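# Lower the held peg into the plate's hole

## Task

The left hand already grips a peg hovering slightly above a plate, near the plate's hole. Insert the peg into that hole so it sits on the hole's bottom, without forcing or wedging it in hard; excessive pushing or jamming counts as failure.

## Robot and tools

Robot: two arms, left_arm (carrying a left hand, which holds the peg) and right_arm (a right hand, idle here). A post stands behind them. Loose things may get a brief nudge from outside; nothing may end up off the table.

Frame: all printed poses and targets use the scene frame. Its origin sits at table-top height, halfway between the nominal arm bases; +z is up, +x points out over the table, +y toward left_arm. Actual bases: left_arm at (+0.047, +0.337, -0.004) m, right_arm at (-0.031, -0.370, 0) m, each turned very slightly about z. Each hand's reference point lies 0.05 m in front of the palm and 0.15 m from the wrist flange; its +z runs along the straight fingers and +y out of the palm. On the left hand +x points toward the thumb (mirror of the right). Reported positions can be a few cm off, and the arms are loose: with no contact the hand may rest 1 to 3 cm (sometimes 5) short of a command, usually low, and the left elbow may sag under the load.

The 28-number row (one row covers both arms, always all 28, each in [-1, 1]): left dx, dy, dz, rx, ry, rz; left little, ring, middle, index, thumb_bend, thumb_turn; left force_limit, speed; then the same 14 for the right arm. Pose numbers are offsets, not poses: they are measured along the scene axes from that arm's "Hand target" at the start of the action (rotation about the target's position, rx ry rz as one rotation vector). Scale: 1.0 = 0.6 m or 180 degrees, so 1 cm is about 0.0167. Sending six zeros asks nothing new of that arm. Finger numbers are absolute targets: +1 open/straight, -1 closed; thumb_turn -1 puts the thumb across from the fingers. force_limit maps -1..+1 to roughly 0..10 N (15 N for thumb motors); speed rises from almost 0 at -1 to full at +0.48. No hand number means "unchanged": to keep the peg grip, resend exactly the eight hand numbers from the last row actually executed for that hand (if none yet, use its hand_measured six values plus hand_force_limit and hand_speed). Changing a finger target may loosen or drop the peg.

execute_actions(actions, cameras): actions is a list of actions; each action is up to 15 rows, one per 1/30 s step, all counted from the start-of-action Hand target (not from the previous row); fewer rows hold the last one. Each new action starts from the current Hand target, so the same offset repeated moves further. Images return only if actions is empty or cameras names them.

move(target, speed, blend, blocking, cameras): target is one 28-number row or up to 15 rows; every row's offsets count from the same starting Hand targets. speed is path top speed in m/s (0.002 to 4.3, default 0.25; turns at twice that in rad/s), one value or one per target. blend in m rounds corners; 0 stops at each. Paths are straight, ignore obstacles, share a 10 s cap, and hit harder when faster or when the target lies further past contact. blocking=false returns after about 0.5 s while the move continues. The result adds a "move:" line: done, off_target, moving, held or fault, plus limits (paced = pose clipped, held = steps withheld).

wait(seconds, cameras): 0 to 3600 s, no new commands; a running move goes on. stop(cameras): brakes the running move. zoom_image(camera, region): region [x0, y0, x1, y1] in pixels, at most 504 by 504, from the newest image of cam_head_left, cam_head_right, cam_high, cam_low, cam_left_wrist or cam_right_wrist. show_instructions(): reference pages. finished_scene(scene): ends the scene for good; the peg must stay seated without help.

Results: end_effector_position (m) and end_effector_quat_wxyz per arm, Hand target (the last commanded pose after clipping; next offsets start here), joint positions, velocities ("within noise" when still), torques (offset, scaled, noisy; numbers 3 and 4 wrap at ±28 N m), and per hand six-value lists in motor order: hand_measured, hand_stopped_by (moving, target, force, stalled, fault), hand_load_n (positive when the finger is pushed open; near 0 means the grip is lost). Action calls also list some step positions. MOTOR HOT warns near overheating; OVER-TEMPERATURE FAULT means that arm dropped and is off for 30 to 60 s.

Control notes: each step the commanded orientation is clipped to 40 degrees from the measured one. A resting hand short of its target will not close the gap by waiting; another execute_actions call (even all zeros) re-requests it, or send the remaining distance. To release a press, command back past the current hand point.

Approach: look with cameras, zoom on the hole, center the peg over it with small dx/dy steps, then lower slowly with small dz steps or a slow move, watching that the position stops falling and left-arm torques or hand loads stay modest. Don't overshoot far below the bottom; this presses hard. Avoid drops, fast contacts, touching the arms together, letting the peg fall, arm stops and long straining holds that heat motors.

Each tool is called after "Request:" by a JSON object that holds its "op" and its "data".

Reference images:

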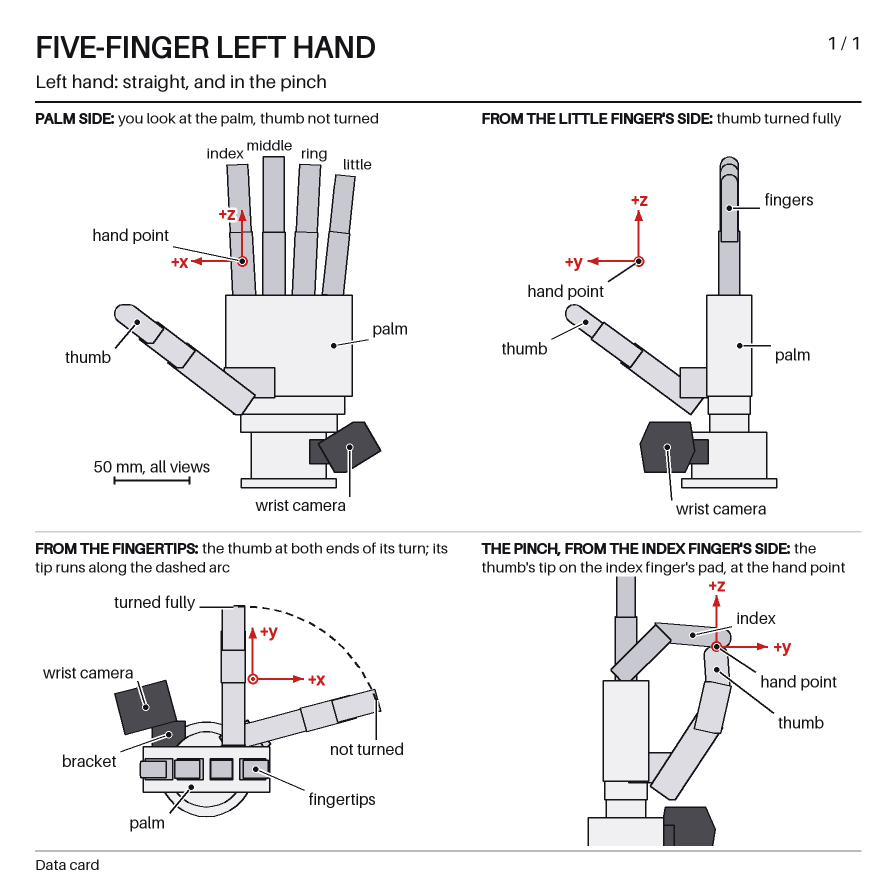

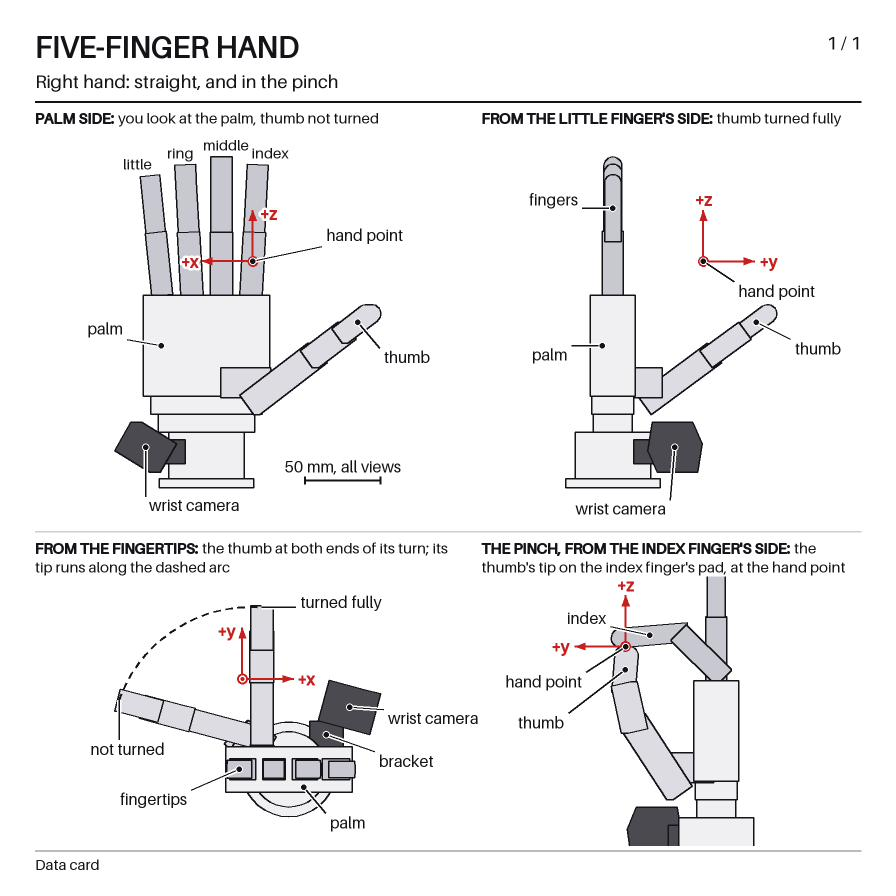

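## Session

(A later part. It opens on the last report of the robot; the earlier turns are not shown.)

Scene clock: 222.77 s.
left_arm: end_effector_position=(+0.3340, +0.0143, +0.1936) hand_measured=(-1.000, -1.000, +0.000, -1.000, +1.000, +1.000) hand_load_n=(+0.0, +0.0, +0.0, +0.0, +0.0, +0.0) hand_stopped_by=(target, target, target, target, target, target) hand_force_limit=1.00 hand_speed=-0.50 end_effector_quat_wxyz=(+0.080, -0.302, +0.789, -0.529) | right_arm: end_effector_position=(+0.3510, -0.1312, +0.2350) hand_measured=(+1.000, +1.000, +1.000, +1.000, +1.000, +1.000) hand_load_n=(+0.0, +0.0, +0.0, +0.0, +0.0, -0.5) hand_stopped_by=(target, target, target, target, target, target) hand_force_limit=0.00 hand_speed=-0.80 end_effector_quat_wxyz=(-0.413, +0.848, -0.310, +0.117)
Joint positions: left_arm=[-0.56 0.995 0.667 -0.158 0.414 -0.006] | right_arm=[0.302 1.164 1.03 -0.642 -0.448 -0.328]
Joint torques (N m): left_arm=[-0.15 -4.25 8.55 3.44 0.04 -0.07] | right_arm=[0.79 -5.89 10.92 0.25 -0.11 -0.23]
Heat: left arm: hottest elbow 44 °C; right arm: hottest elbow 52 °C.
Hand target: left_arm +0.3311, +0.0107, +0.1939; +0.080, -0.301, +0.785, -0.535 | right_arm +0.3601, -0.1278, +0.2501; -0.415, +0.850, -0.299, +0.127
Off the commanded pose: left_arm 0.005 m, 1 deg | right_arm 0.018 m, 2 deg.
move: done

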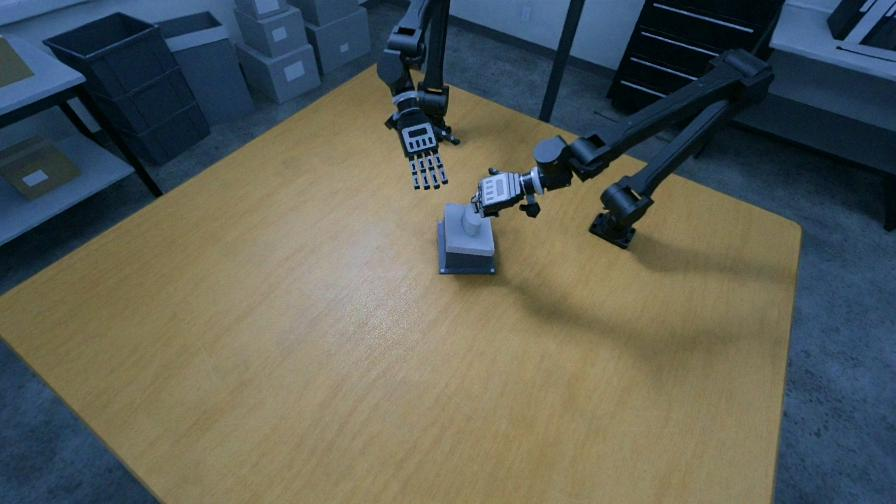

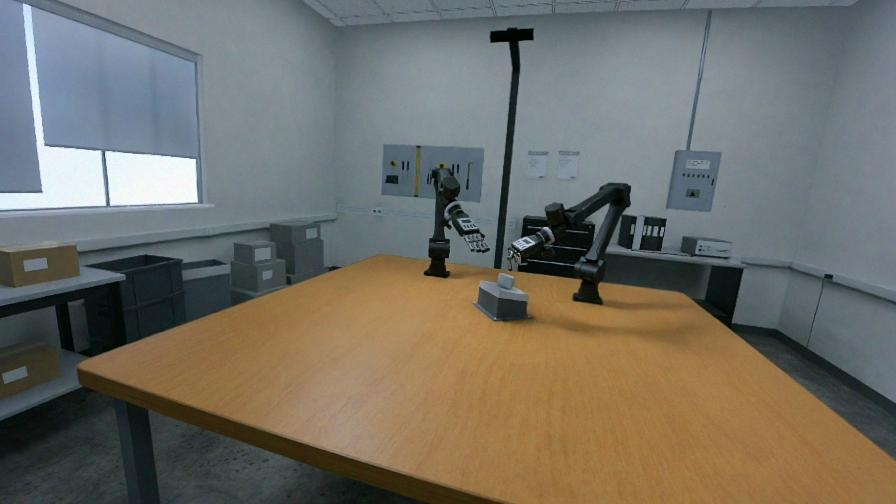

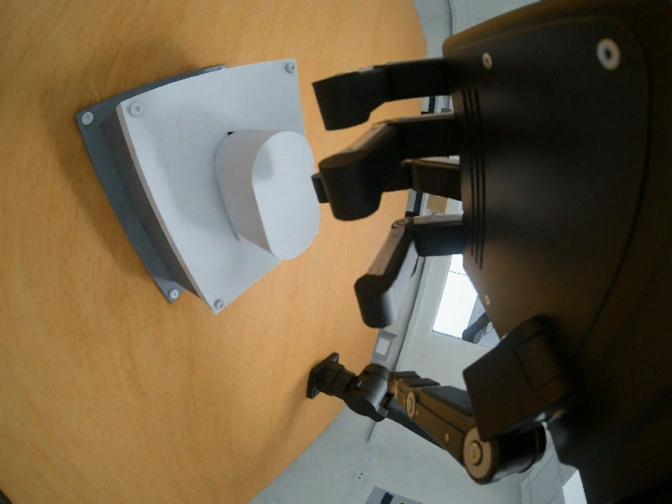

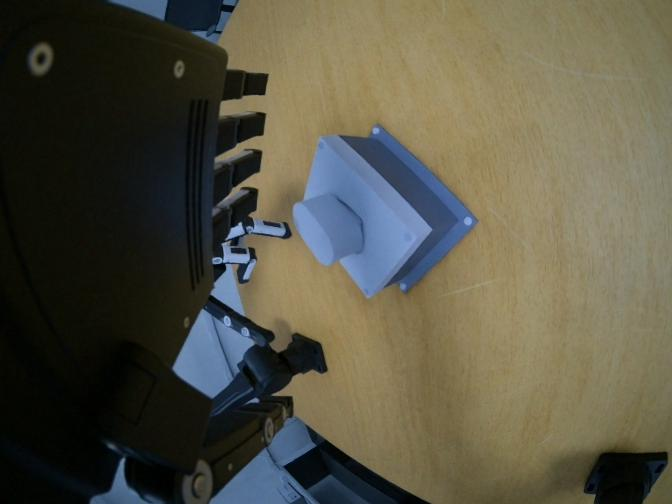

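Request:
{"op": "move", "data": {"target": [-0.0167,-0.0083,-0.0167,0,0,0,-1,-1,0,-1,1,1,1.0,-0.5,0,0,0,0,0,0,1,1,1,1,1,1,0,-0.8], "speed": 0.04, "cameras": ["cam_high","cam_low","cam_left_wrist","cam_right_wrist"]}}

Request:
{"op": "zoom_image", "data": {"camera": "cam_high", "region": [430, 170, 510, 250]}}

Request:
{"op": "zoom_image", "data": {"camera": "cam_low", "region": [475, 230, 565, 320]}}

Scene clock: 226.03 s.
left_arm: end_effector_position=(+0.3237, +0.0085, +0.1831) hand_measured=(-1.000, -1.000, +0.000, -1.000, +1.000, +1.000) hand_load_n=(+0.0, +0.0, +0.5, +0.0, +0.0, -0.5) hand_stopped_by=(target, target, target, target, target, target) hand_force_limit=1.00 hand_speed=-0.50 end_effector_quat_wxyz=(+0.080, -0.302, +0.790, -0.528) | right_arm: end_effector_position=(+0.3510, -0.1312, +0.2350) hand_measured=(+1.000, +1.000, +1.000, +1.000, +1.000, +1.000) hand_load_n=(+0.0, +0.0, +0.0, +0.0, +0.0, +0.0) hand_stopped_by=(target, target, target, target, target, target) hand_force_limit=0.00 hand_speed=-0.80 end_effector_quat_wxyz=(-0.413, +0.848, -0.310, +0.117)
Joint positions: left_arm=[-0.596 0.991 0.635 -0.125 0.384 -0.022] | right_arm=[0.302 1.164 1.03 -0.642 -0.448 -0.328]
Joint torques (N m): left_arm=[-0.03 -4.19 8.46 3.48 0.04 -0.07] | right_arm=[0.79 -5.95 10.92 0.24 -0.11 -0.22]
Heat: left arm: hottest elbow 44 °C; right arm: hottest elbow 53 °C.
Hand target: left_arm +0.3210, +0.0057, +0.1840; +0.080, -0.301, +0.785, -0.536 | right_arm +0.3601, -0.1278, +0.2501; -0.415, +0.850, -0.299, +0.127
Off the commanded pose: left_arm 0.004 m, 1 deg | right_arm 0.018 m, 2 deg.
move: done

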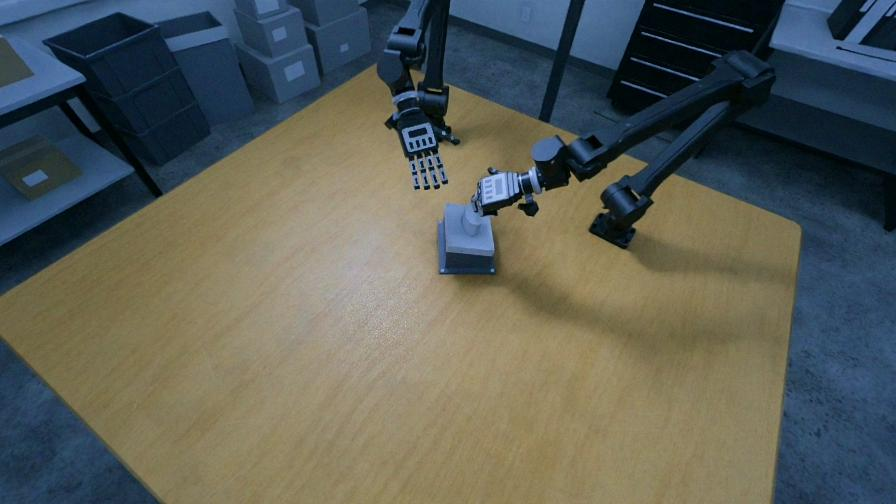

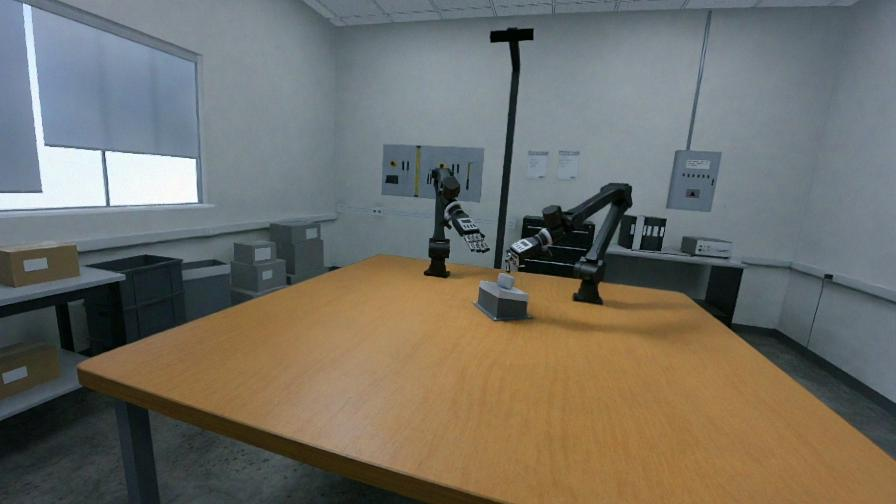

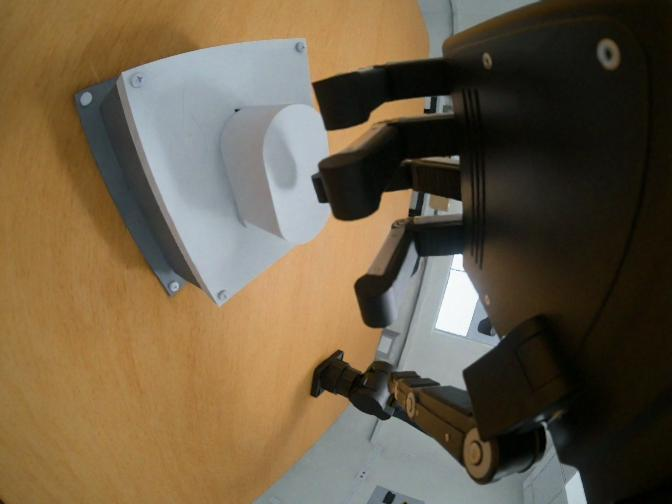

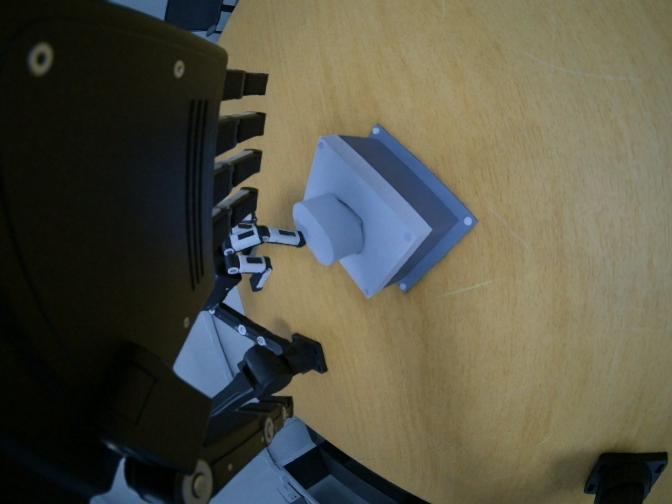

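Scaled by 6.300 from the camera's image (finer frame: 1280x720).

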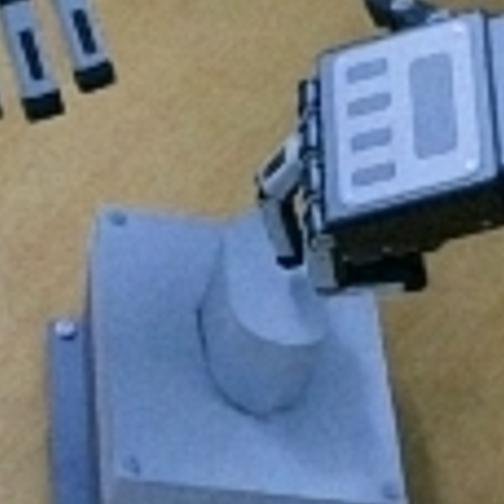

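Scaled by 5.600 from the camera's image (finer frame: 1280x720).

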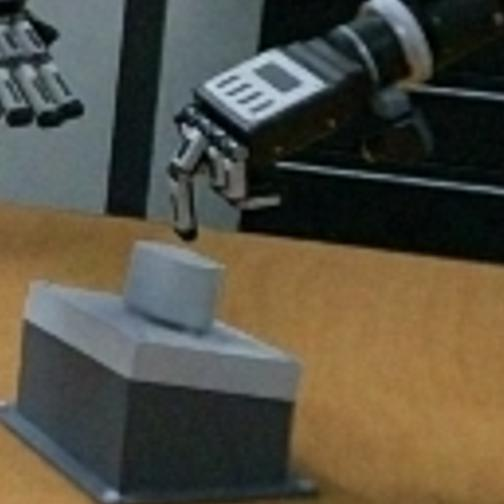

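Request:
{"op": "move", "data": {"target": [0.001,-0.0067,-0.0125,0,0,0,-1,-1,0,-1,1,1,1.0,-0.5,0,0,0,0,0,0,1,1,1,1,1,1,0,-0.8], "speed": 0.02, "cameras": ["cam_high","cam_low","cam_left_wrist","cam_right_wrist"]}}

Request:
{"op": "zoom_image", "data": {"camera": "cam_high", "region": [430, 170, 510, 250]}}

Request:
{"op": "zoom_image", "data": {"camera": "cam_low", "region": [485, 260, 530, 305]}}

Request:
{"op": "zoom_image", "data": {"camera": "cam_right_wrist", "region": [280, 170, 380, 280]}}

Scene clock: 227.50 s.
left_arm: end_effector_position=(+0.3243, +0.0054, +0.1831) hand_measured=(-1.000, -1.000, +0.000, -1.000, +1.000, +1.000) hand_load_n=(+0.0, +0.0, +0.0, +0.0, +0.0, -0.5) hand_stopped_by=(target, target, target, target, target, target) hand_force_limit=1.00 hand_speed=-0.50 end_effector_quat_wxyz=(+0.085, -0.299, +0.786, -0.535) | right_arm: end_effector_position=(+0.3510, -0.1312, +0.2350) hand_measured=(+1.000, +1.000, +1.000, +1.000, +1.000, +1.000) hand_load_n=(+0.0, -0.5, +0.0, +0.0, +0.0, +0.0) hand_stopped_by=(target, target, target, target, target, target) hand_force_limit=0.00 hand_speed=-0.80 end_effector_quat_wxyz=(-0.413, +0.848, -0.310, +0.117)
Joint positions: left_arm=[-0.604 0.992 0.626 -0.094 0.375 -0.027] | right_arm=[0.302 1.164 1.03 -0.642 -0.448 -0.328]
Joint torques (N m): left_arm=[-0.21 -2.96 8.35 3.54 0.03 -0.05] | right_arm=[0.79 -5.95 10.92 0.24 -0.1 -0.22]
Heat: left arm: hottest elbow 44 °C; right arm: hottest elbow 53 °C.
Hand target: left_arm +0.3216, +0.0016, +0.1766; +0.080, -0.301, +0.785, -0.536 | right_arm +0.3601, -0.1278, +0.2501; -0.415, +0.850, -0.299, +0.127
Off the commanded pose: left_arm 0.008 m, 1 deg | right_arm 0.018 m, 2 deg.
move: done

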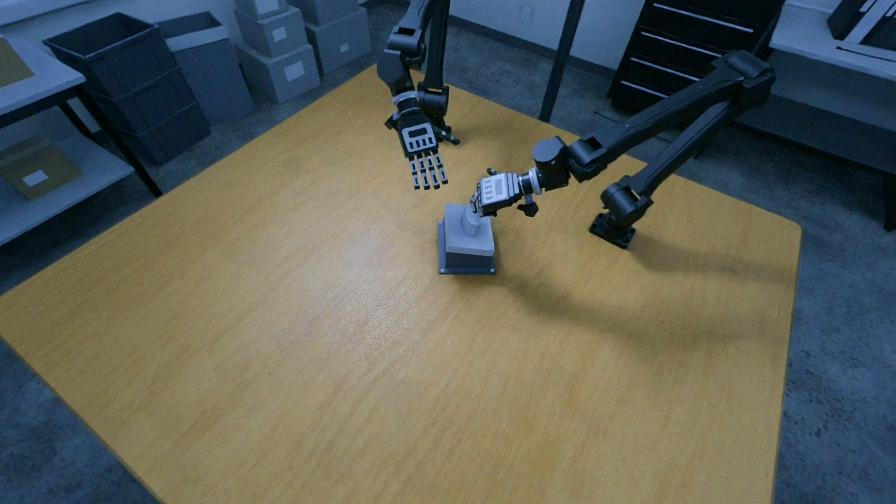

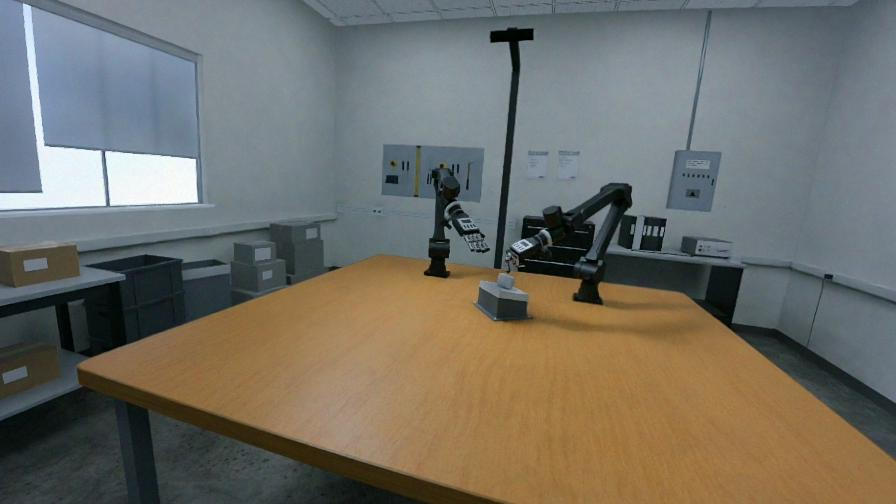

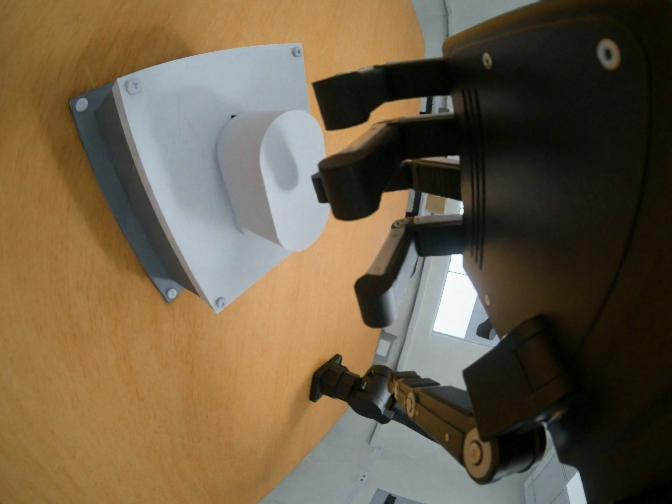

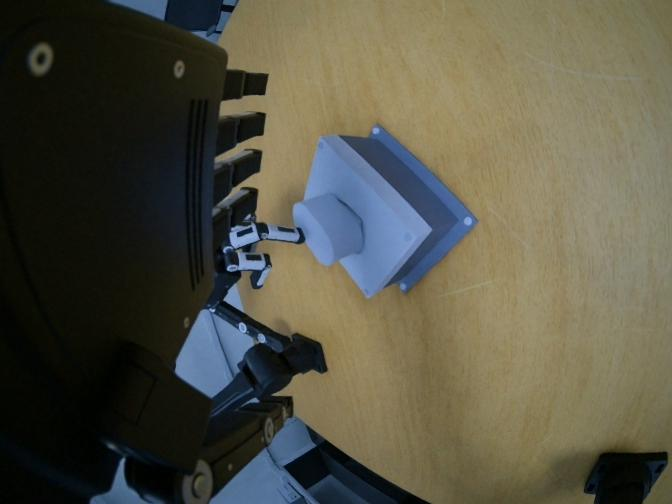

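Scaled by 6.300 from the camera's image (finer frame: 1280x720).

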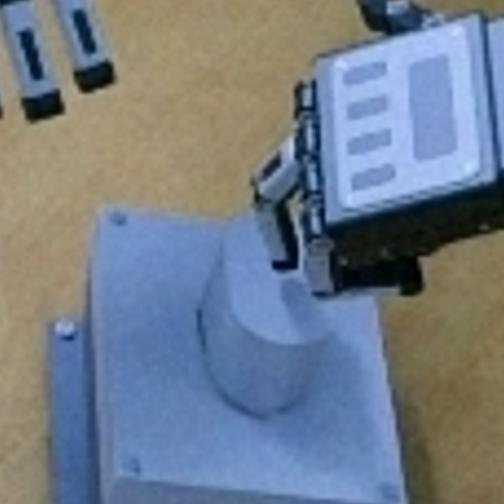

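Scaled by 11.200 from the camera's image (finer frame: 1280x720).

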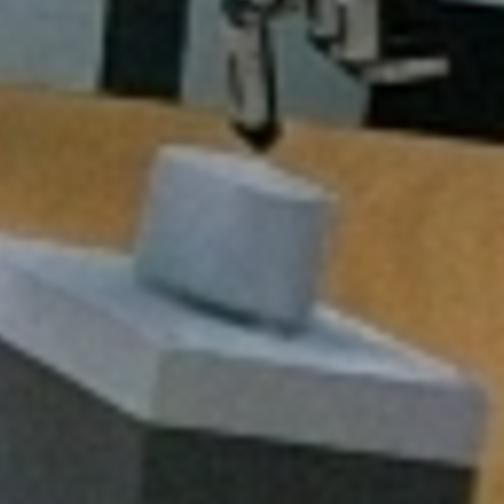

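Scaled by 4.582 from the camera's image (finer frame: 960x720).

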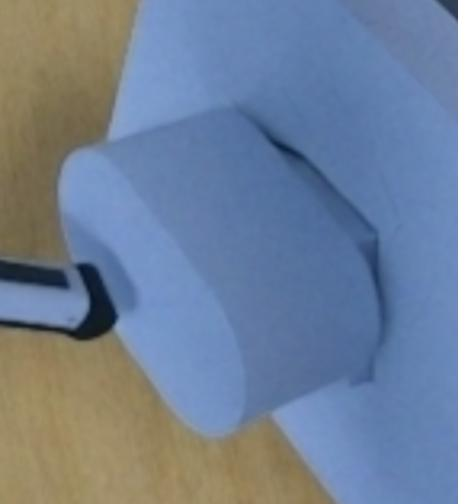

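Request:
{"op": "move", "data": {"target": [0.001,-0.0017,-0.01,0,0,0,-1,-1,0,-1,1,1,1.0,-0.5,0,0,0,0,0,0,1,1,1,1,1,1,0,-0.8], "speed": 0.02, "cameras": ["cam_low","cam_left_wrist","cam_right_wrist"]}}

Request:
{"op": "zoom_image", "data": {"camera": "cam_low", "region": [485, 260, 530, 305]}}

Request:
{"op": "zoom_image", "data": {"camera": "cam_right_wrist", "region": [280, 170, 380, 280]}}

Scene clock: 228.57 s.
left_arm: end_effector_position=(+0.3249, +0.0044, +0.1761) hand_measured=(-1.000, -1.000, +0.000, -1.000, +1.000, +1.000) hand_load_n=(+0.0, -0.5, +0.0, +0.0, +0.0, +0.0) hand_stopped_by=(target, target, target, target, target, target) hand_force_limit=1.00 hand_speed=-0.50 end_effector_quat_wxyz=(+0.084, -0.300, +0.786, -0.534) | right_arm: end_effector_position=(+0.3510, -0.1312, +0.2350) hand_measured=(+1.000, +1.000, +1.000, +1.000, +1.000, +1.000) hand_load_n=(+0.0, +0.0, +0.0, +0.0, +0.0, -0.5) hand_stopped_by=(target, target, target, target, target, target) hand_force_limit=0.00 hand_speed=-0.80 end_effector_quat_wxyz=(-0.413, +0.848, -0.310, +0.117)
Joint positions: left_arm=[-0.605 1.006 0.615 -0.072 0.373 -0.028] | right_arm=[0.302 1.164 1.03 -0.642 -0.448 -0.328]
Joint torques (N m): left_arm=[-0.26 -3.19 8.35 3.49 0.01 -0.06] | right_arm=[0.85 -6.01 10.93 0.24 -0.11 -0.22]
Heat: left arm: hottest elbow 44 °C; right arm: hottest elbow 53 °C.
Hand target: left_arm +0.3222, +0.0006, +0.1706; +0.080, -0.301, +0.785, -0.536 | right_arm +0.3601, -0.1278, +0.2501; -0.415, +0.850, -0.299, +0.127
Off the commanded pose: left_arm 0.007 m, 1 deg | right_arm 0.018 m, 2 deg.
move: done

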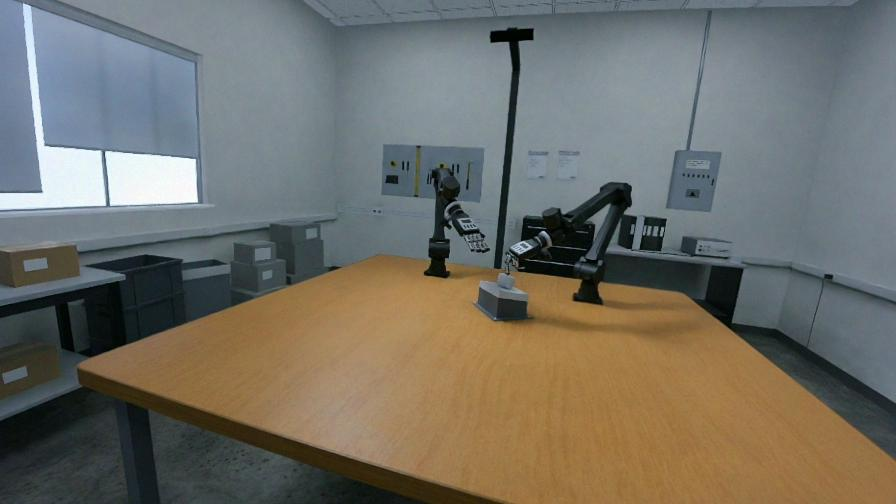

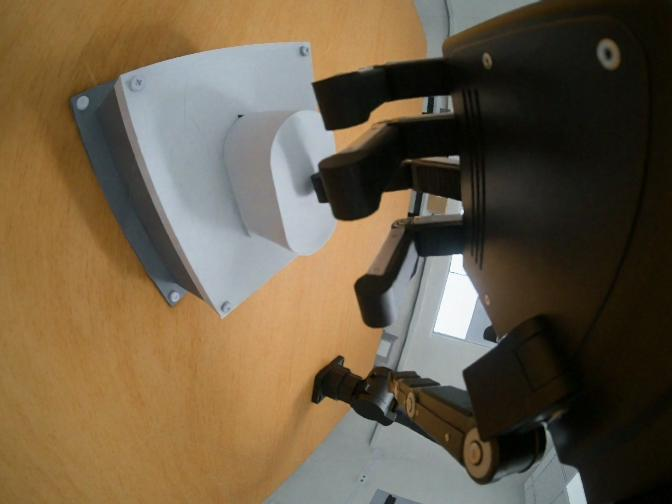

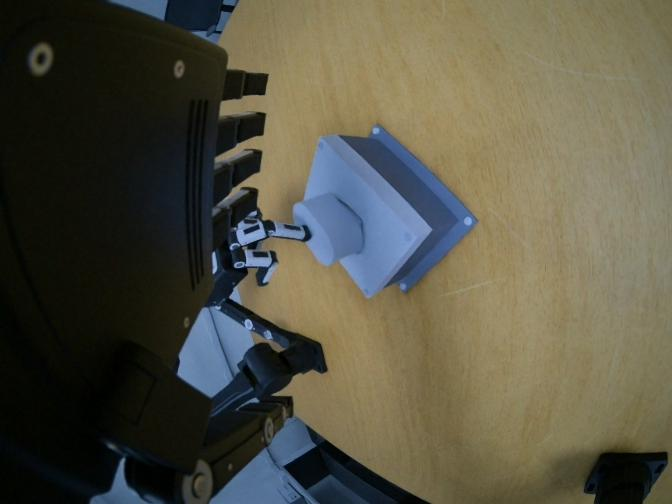

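Scaled by 11.200 from the camera's image (finer frame: 1280x720).

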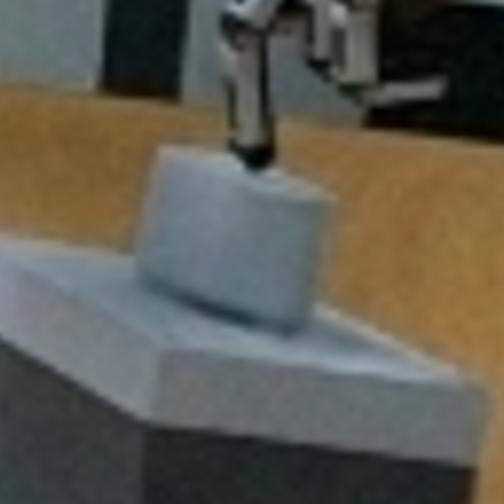

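Scaled by 4.582 from the camera's image (finer frame: 960x720).

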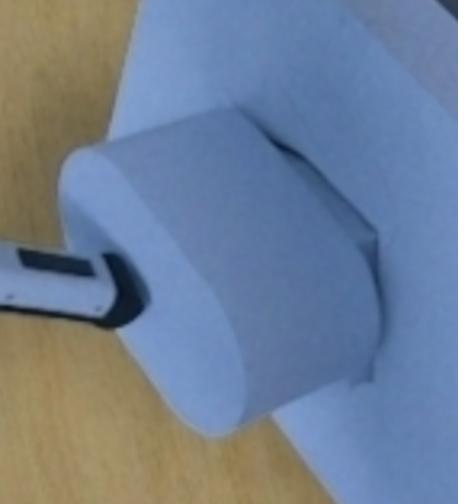

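Request:
{"op": "move", "data": {"target": [0.001,-0.0012,-0.0075,0,0,0,-1,-1,0,-1,1,1,1.0,-0.5,0,0,0,0,0,0,1,1,1,1,1,1,0,-0.8], "speed": 0.015, "cameras": ["cam_low","cam_left_wrist","cam_right_wrist","cam_high"]}}

Request:
{"op": "zoom_image", "data": {"camera": "cam_high", "region": [430, 170, 510, 250]}}

Request:
{"op": "zoom_image", "data": {"camera": "cam_right_wrist", "region": [280, 170, 380, 280]}}

Scene clock: 229.50 s.
left_arm: end_effector_position=(+0.3264, +0.0032, +0.1746) hand_measured=(-1.000, -1.000, +0.000, -1.000, +1.000, +1.000) hand_load_n=(+0.0, +0.0, +0.0, +0.0, +0.0, -0.5) hand_stopped_by=(target, target, target, target, target, target) hand_force_limit=1.00 hand_speed=-0.50 end_effector_quat_wxyz=(+0.086, -0.298, +0.785, -0.537) | right_arm: end_effector_position=(+0.3510, -0.1312, +0.2350) hand_measured=(+1.000, +1.000, +1.000, +1.000, +1.000, +1.000) hand_load_n=(+0.0, +0.0, +0.0, +0.0, +0.0, -0.5) hand_stopped_by=(target, target, target, target, target, target) hand_force_limit=0.00 hand_speed=-0.80 end_effector_quat_wxyz=(-0.413, +0.848, -0.310, +0.117)
Joint positions: left_arm=[-0.605 1.013 0.611 -0.053 0.372 -0.029] | right_arm=[0.302 1.164 1.03 -0.642 -0.448 -0.328]
Joint torques (N m): left_arm=[-0.26 -3.02 8.08 3.43 0.02 -0.06] | right_arm=[0.79 -5.95 10.93 0.24 -0.11 -0.22]
Heat: left arm: hottest elbow 44 °C; right arm: hottest elbow 53 °C.
Hand target: left_arm +0.3229, -0.0001, +0.1661; +0.081, -0.301, +0.785, -0.536 | right_arm +0.3601, -0.1278, +0.2501; -0.415, +0.850, -0.299, +0.127
Off the commanded pose: left_arm 0.010 m, 1 deg | right_arm 0.018 m, 2 deg.
move: done
Images, in order (width x height): cam_high 896x504, cam_low 896x504, cam_left_wrist 672x504, cam_right_wrist 672x504.

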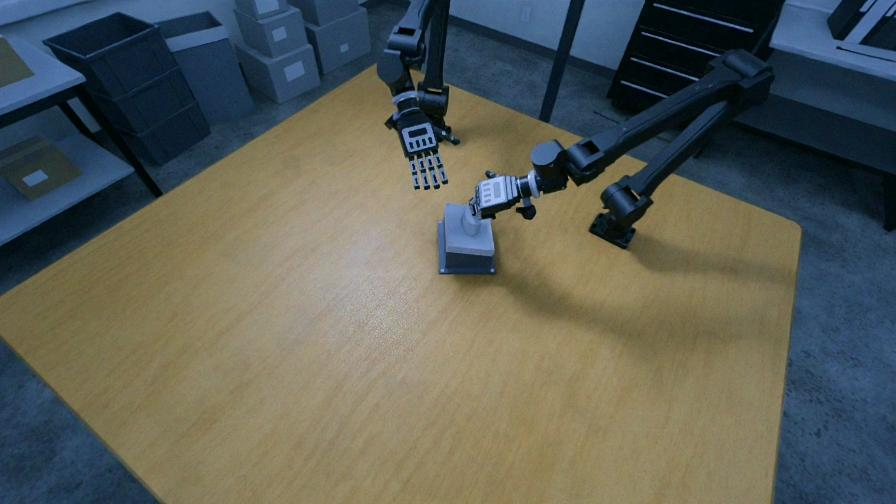

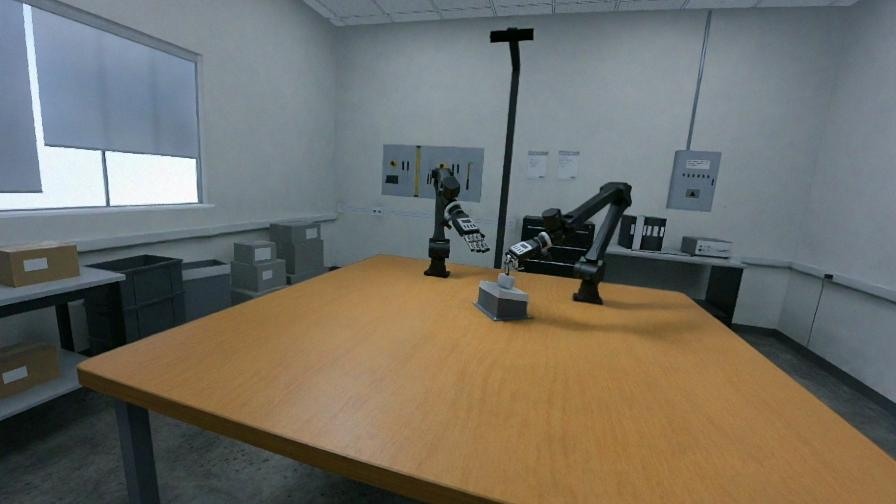

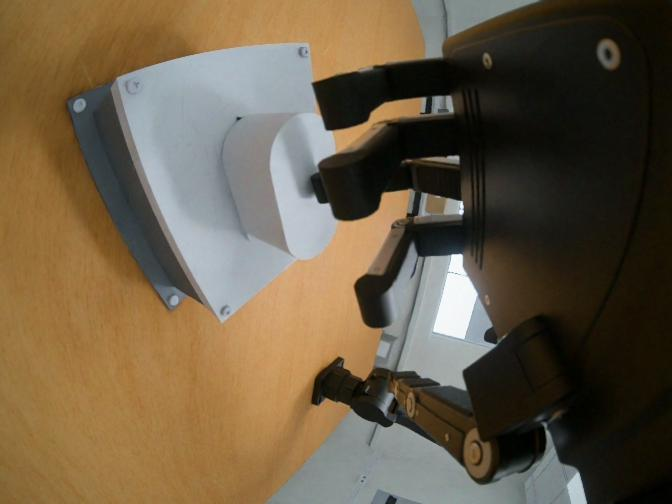

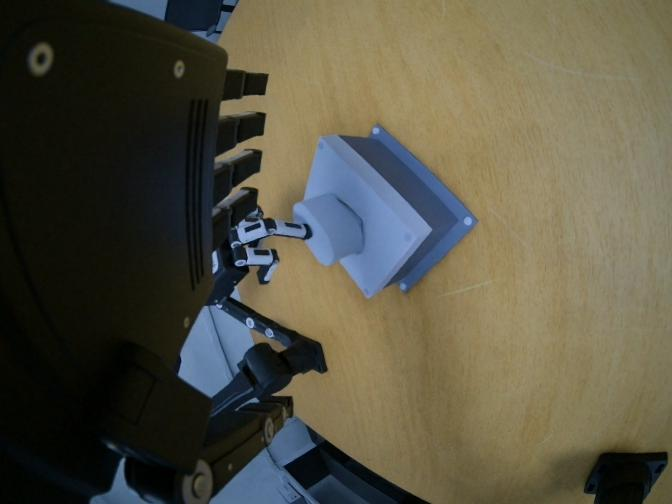

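Scaled by 6.300 from the camera's image (finer frame: 1280x720).

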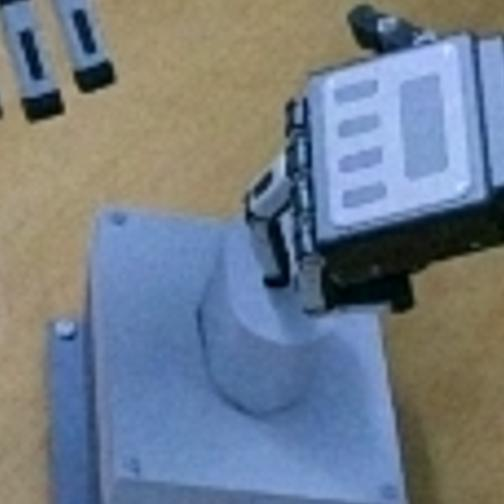

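Scaled by 4.582 from the camera's image (finer frame: 960x720).

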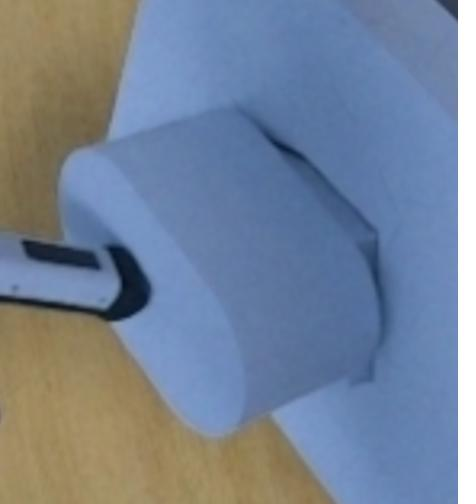

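Request:
{"op": "move", "data": {"target": [0.0,-0.001,-0.01,0,0,0,-1,-1,0,-1,1,1,1.0,-0.5,0,0,0,0,0,0,1,1,1,1,1,1,0,-0.8], "speed": 0.015, "cameras": ["cam_low","cam_left_wrist","cam_right_wrist","cam_high"]}}

Request:
{"op": "zoom_image", "data": {"camera": "cam_left_wrist", "region": [200, 90, 360, 290]}}

Request:
{"op": "zoom_image", "data": {"camera": "cam_right_wrist", "region": [280, 170, 380, 280]}}

Request:
{"op": "zoom_image", "data": {"camera": "cam_low", "region": [485, 260, 530, 305]}}

Scene clock: 230.60 s.
left_arm: end_effector_position=(+0.3278, +0.0013, +0.1735) hand_measured=(-1.000, -1.000, +0.000, -1.000, +1.000, +1.000) hand_load_n=(+0.0, +0.0, +0.0, +0.0, +0.0, +0.0) hand_stopped_by=(target, target, target, target, target, target) hand_force_limit=1.00 hand_speed=-0.50 end_effector_quat_wxyz=(+0.088, -0.296, +0.782, -0.542) | right_arm: end_effector_position=(+0.3510, -0.1312, +0.2350) hand_measured=(+1.000, +1.000, +1.000, +1.000, +1.000, +1.000) hand_load_n=(+0.0, -0.5, +0.0, +0.0, -0.5, -0.5) hand_stopped_by=(target, target, target, target, target, target) hand_force_limit=0.00 hand_speed=-0.80 end_effector_quat_wxyz=(-0.413, +0.848, -0.310, +0.117)
Joint positions: left_arm=[-0.607 1.019 0.603 -0.026 0.372 -0.031] | right_arm=[0.302 1.164 1.03 -0.642 -0.448 -0.328]
Joint torques (N m): left_arm=[-0.21 -2.78 7.71 3.1 -0.02 -0.04] | right_arm=[0.79 -5.95 10.93 0.23 -0.11 -0.22]
Heat: left arm: hottest elbow 44 °C; right arm: hottest elbow 53 °C.
Hand target: left_arm +0.3228, -0.0007, +0.1601; +0.080, -0.301, +0.785, -0.536 | right_arm +0.3601, -0.1278, +0.2501; -0.415, +0.850, -0.299, +0.127
Off the commanded pose: left_arm 0.014 m, 1 deg | right_arm 0.018 m, 2 deg.
move: off_target (left_arm)
Images, in order (width x height): cam_high 896x504, cam_low 896x504, cam_left_wrist 672x504, cam_right_wrist 672x504.

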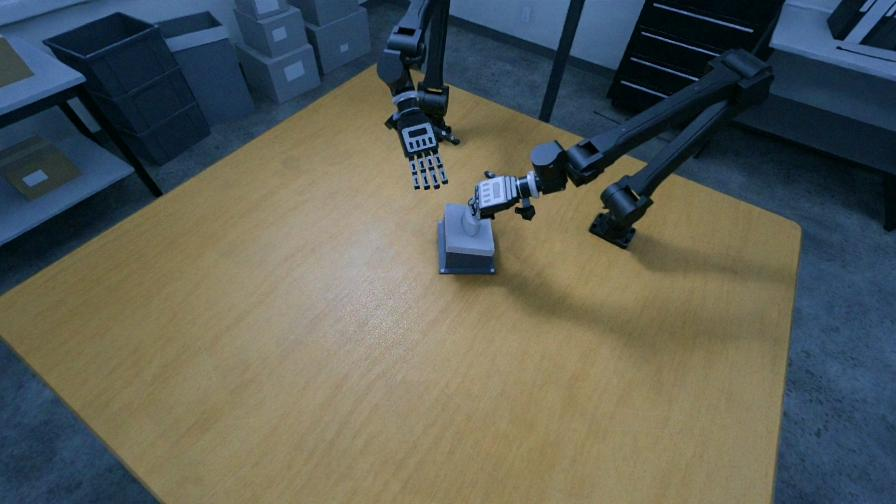

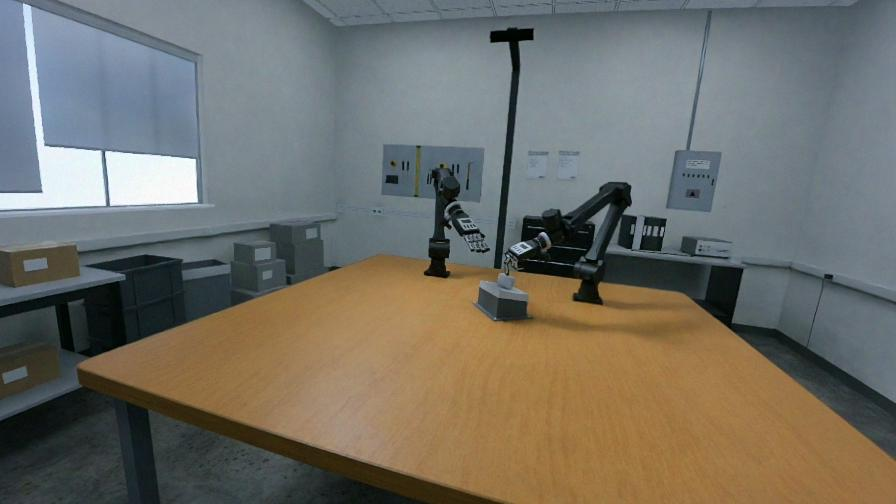

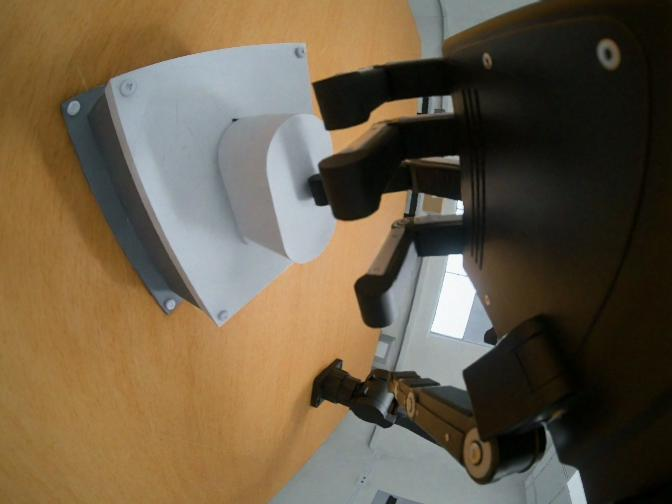

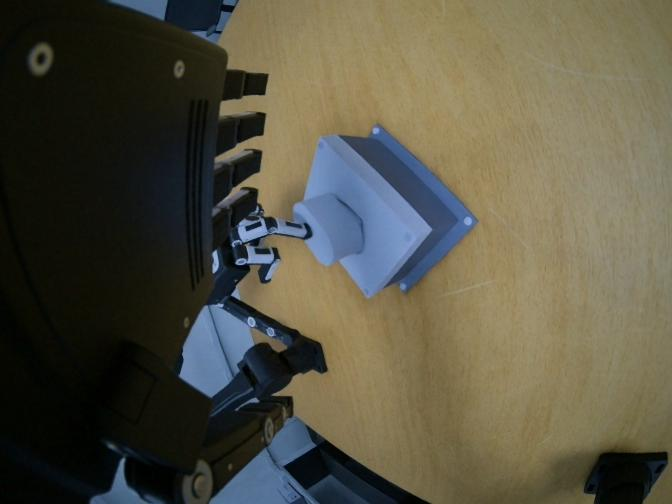

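Scaled by 2.520 from the camera's image (finer frame: 960x720).

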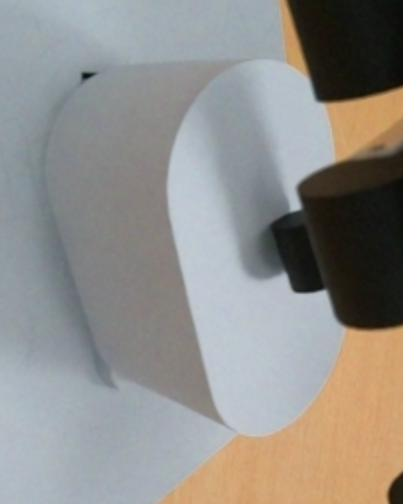

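Scaled by 4.582 from the camera's image (finer frame: 960x720).

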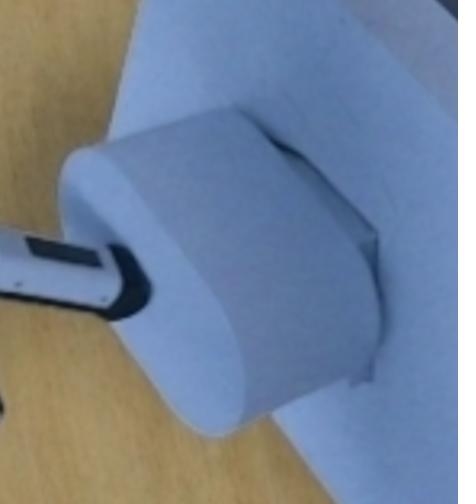

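Scaled by 11.200 from the camera's image (finer frame: 1280x720).

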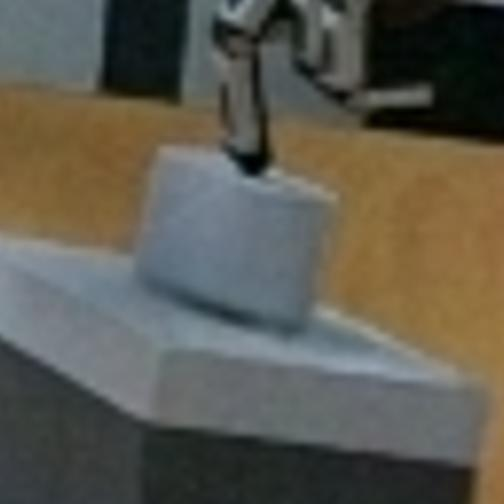

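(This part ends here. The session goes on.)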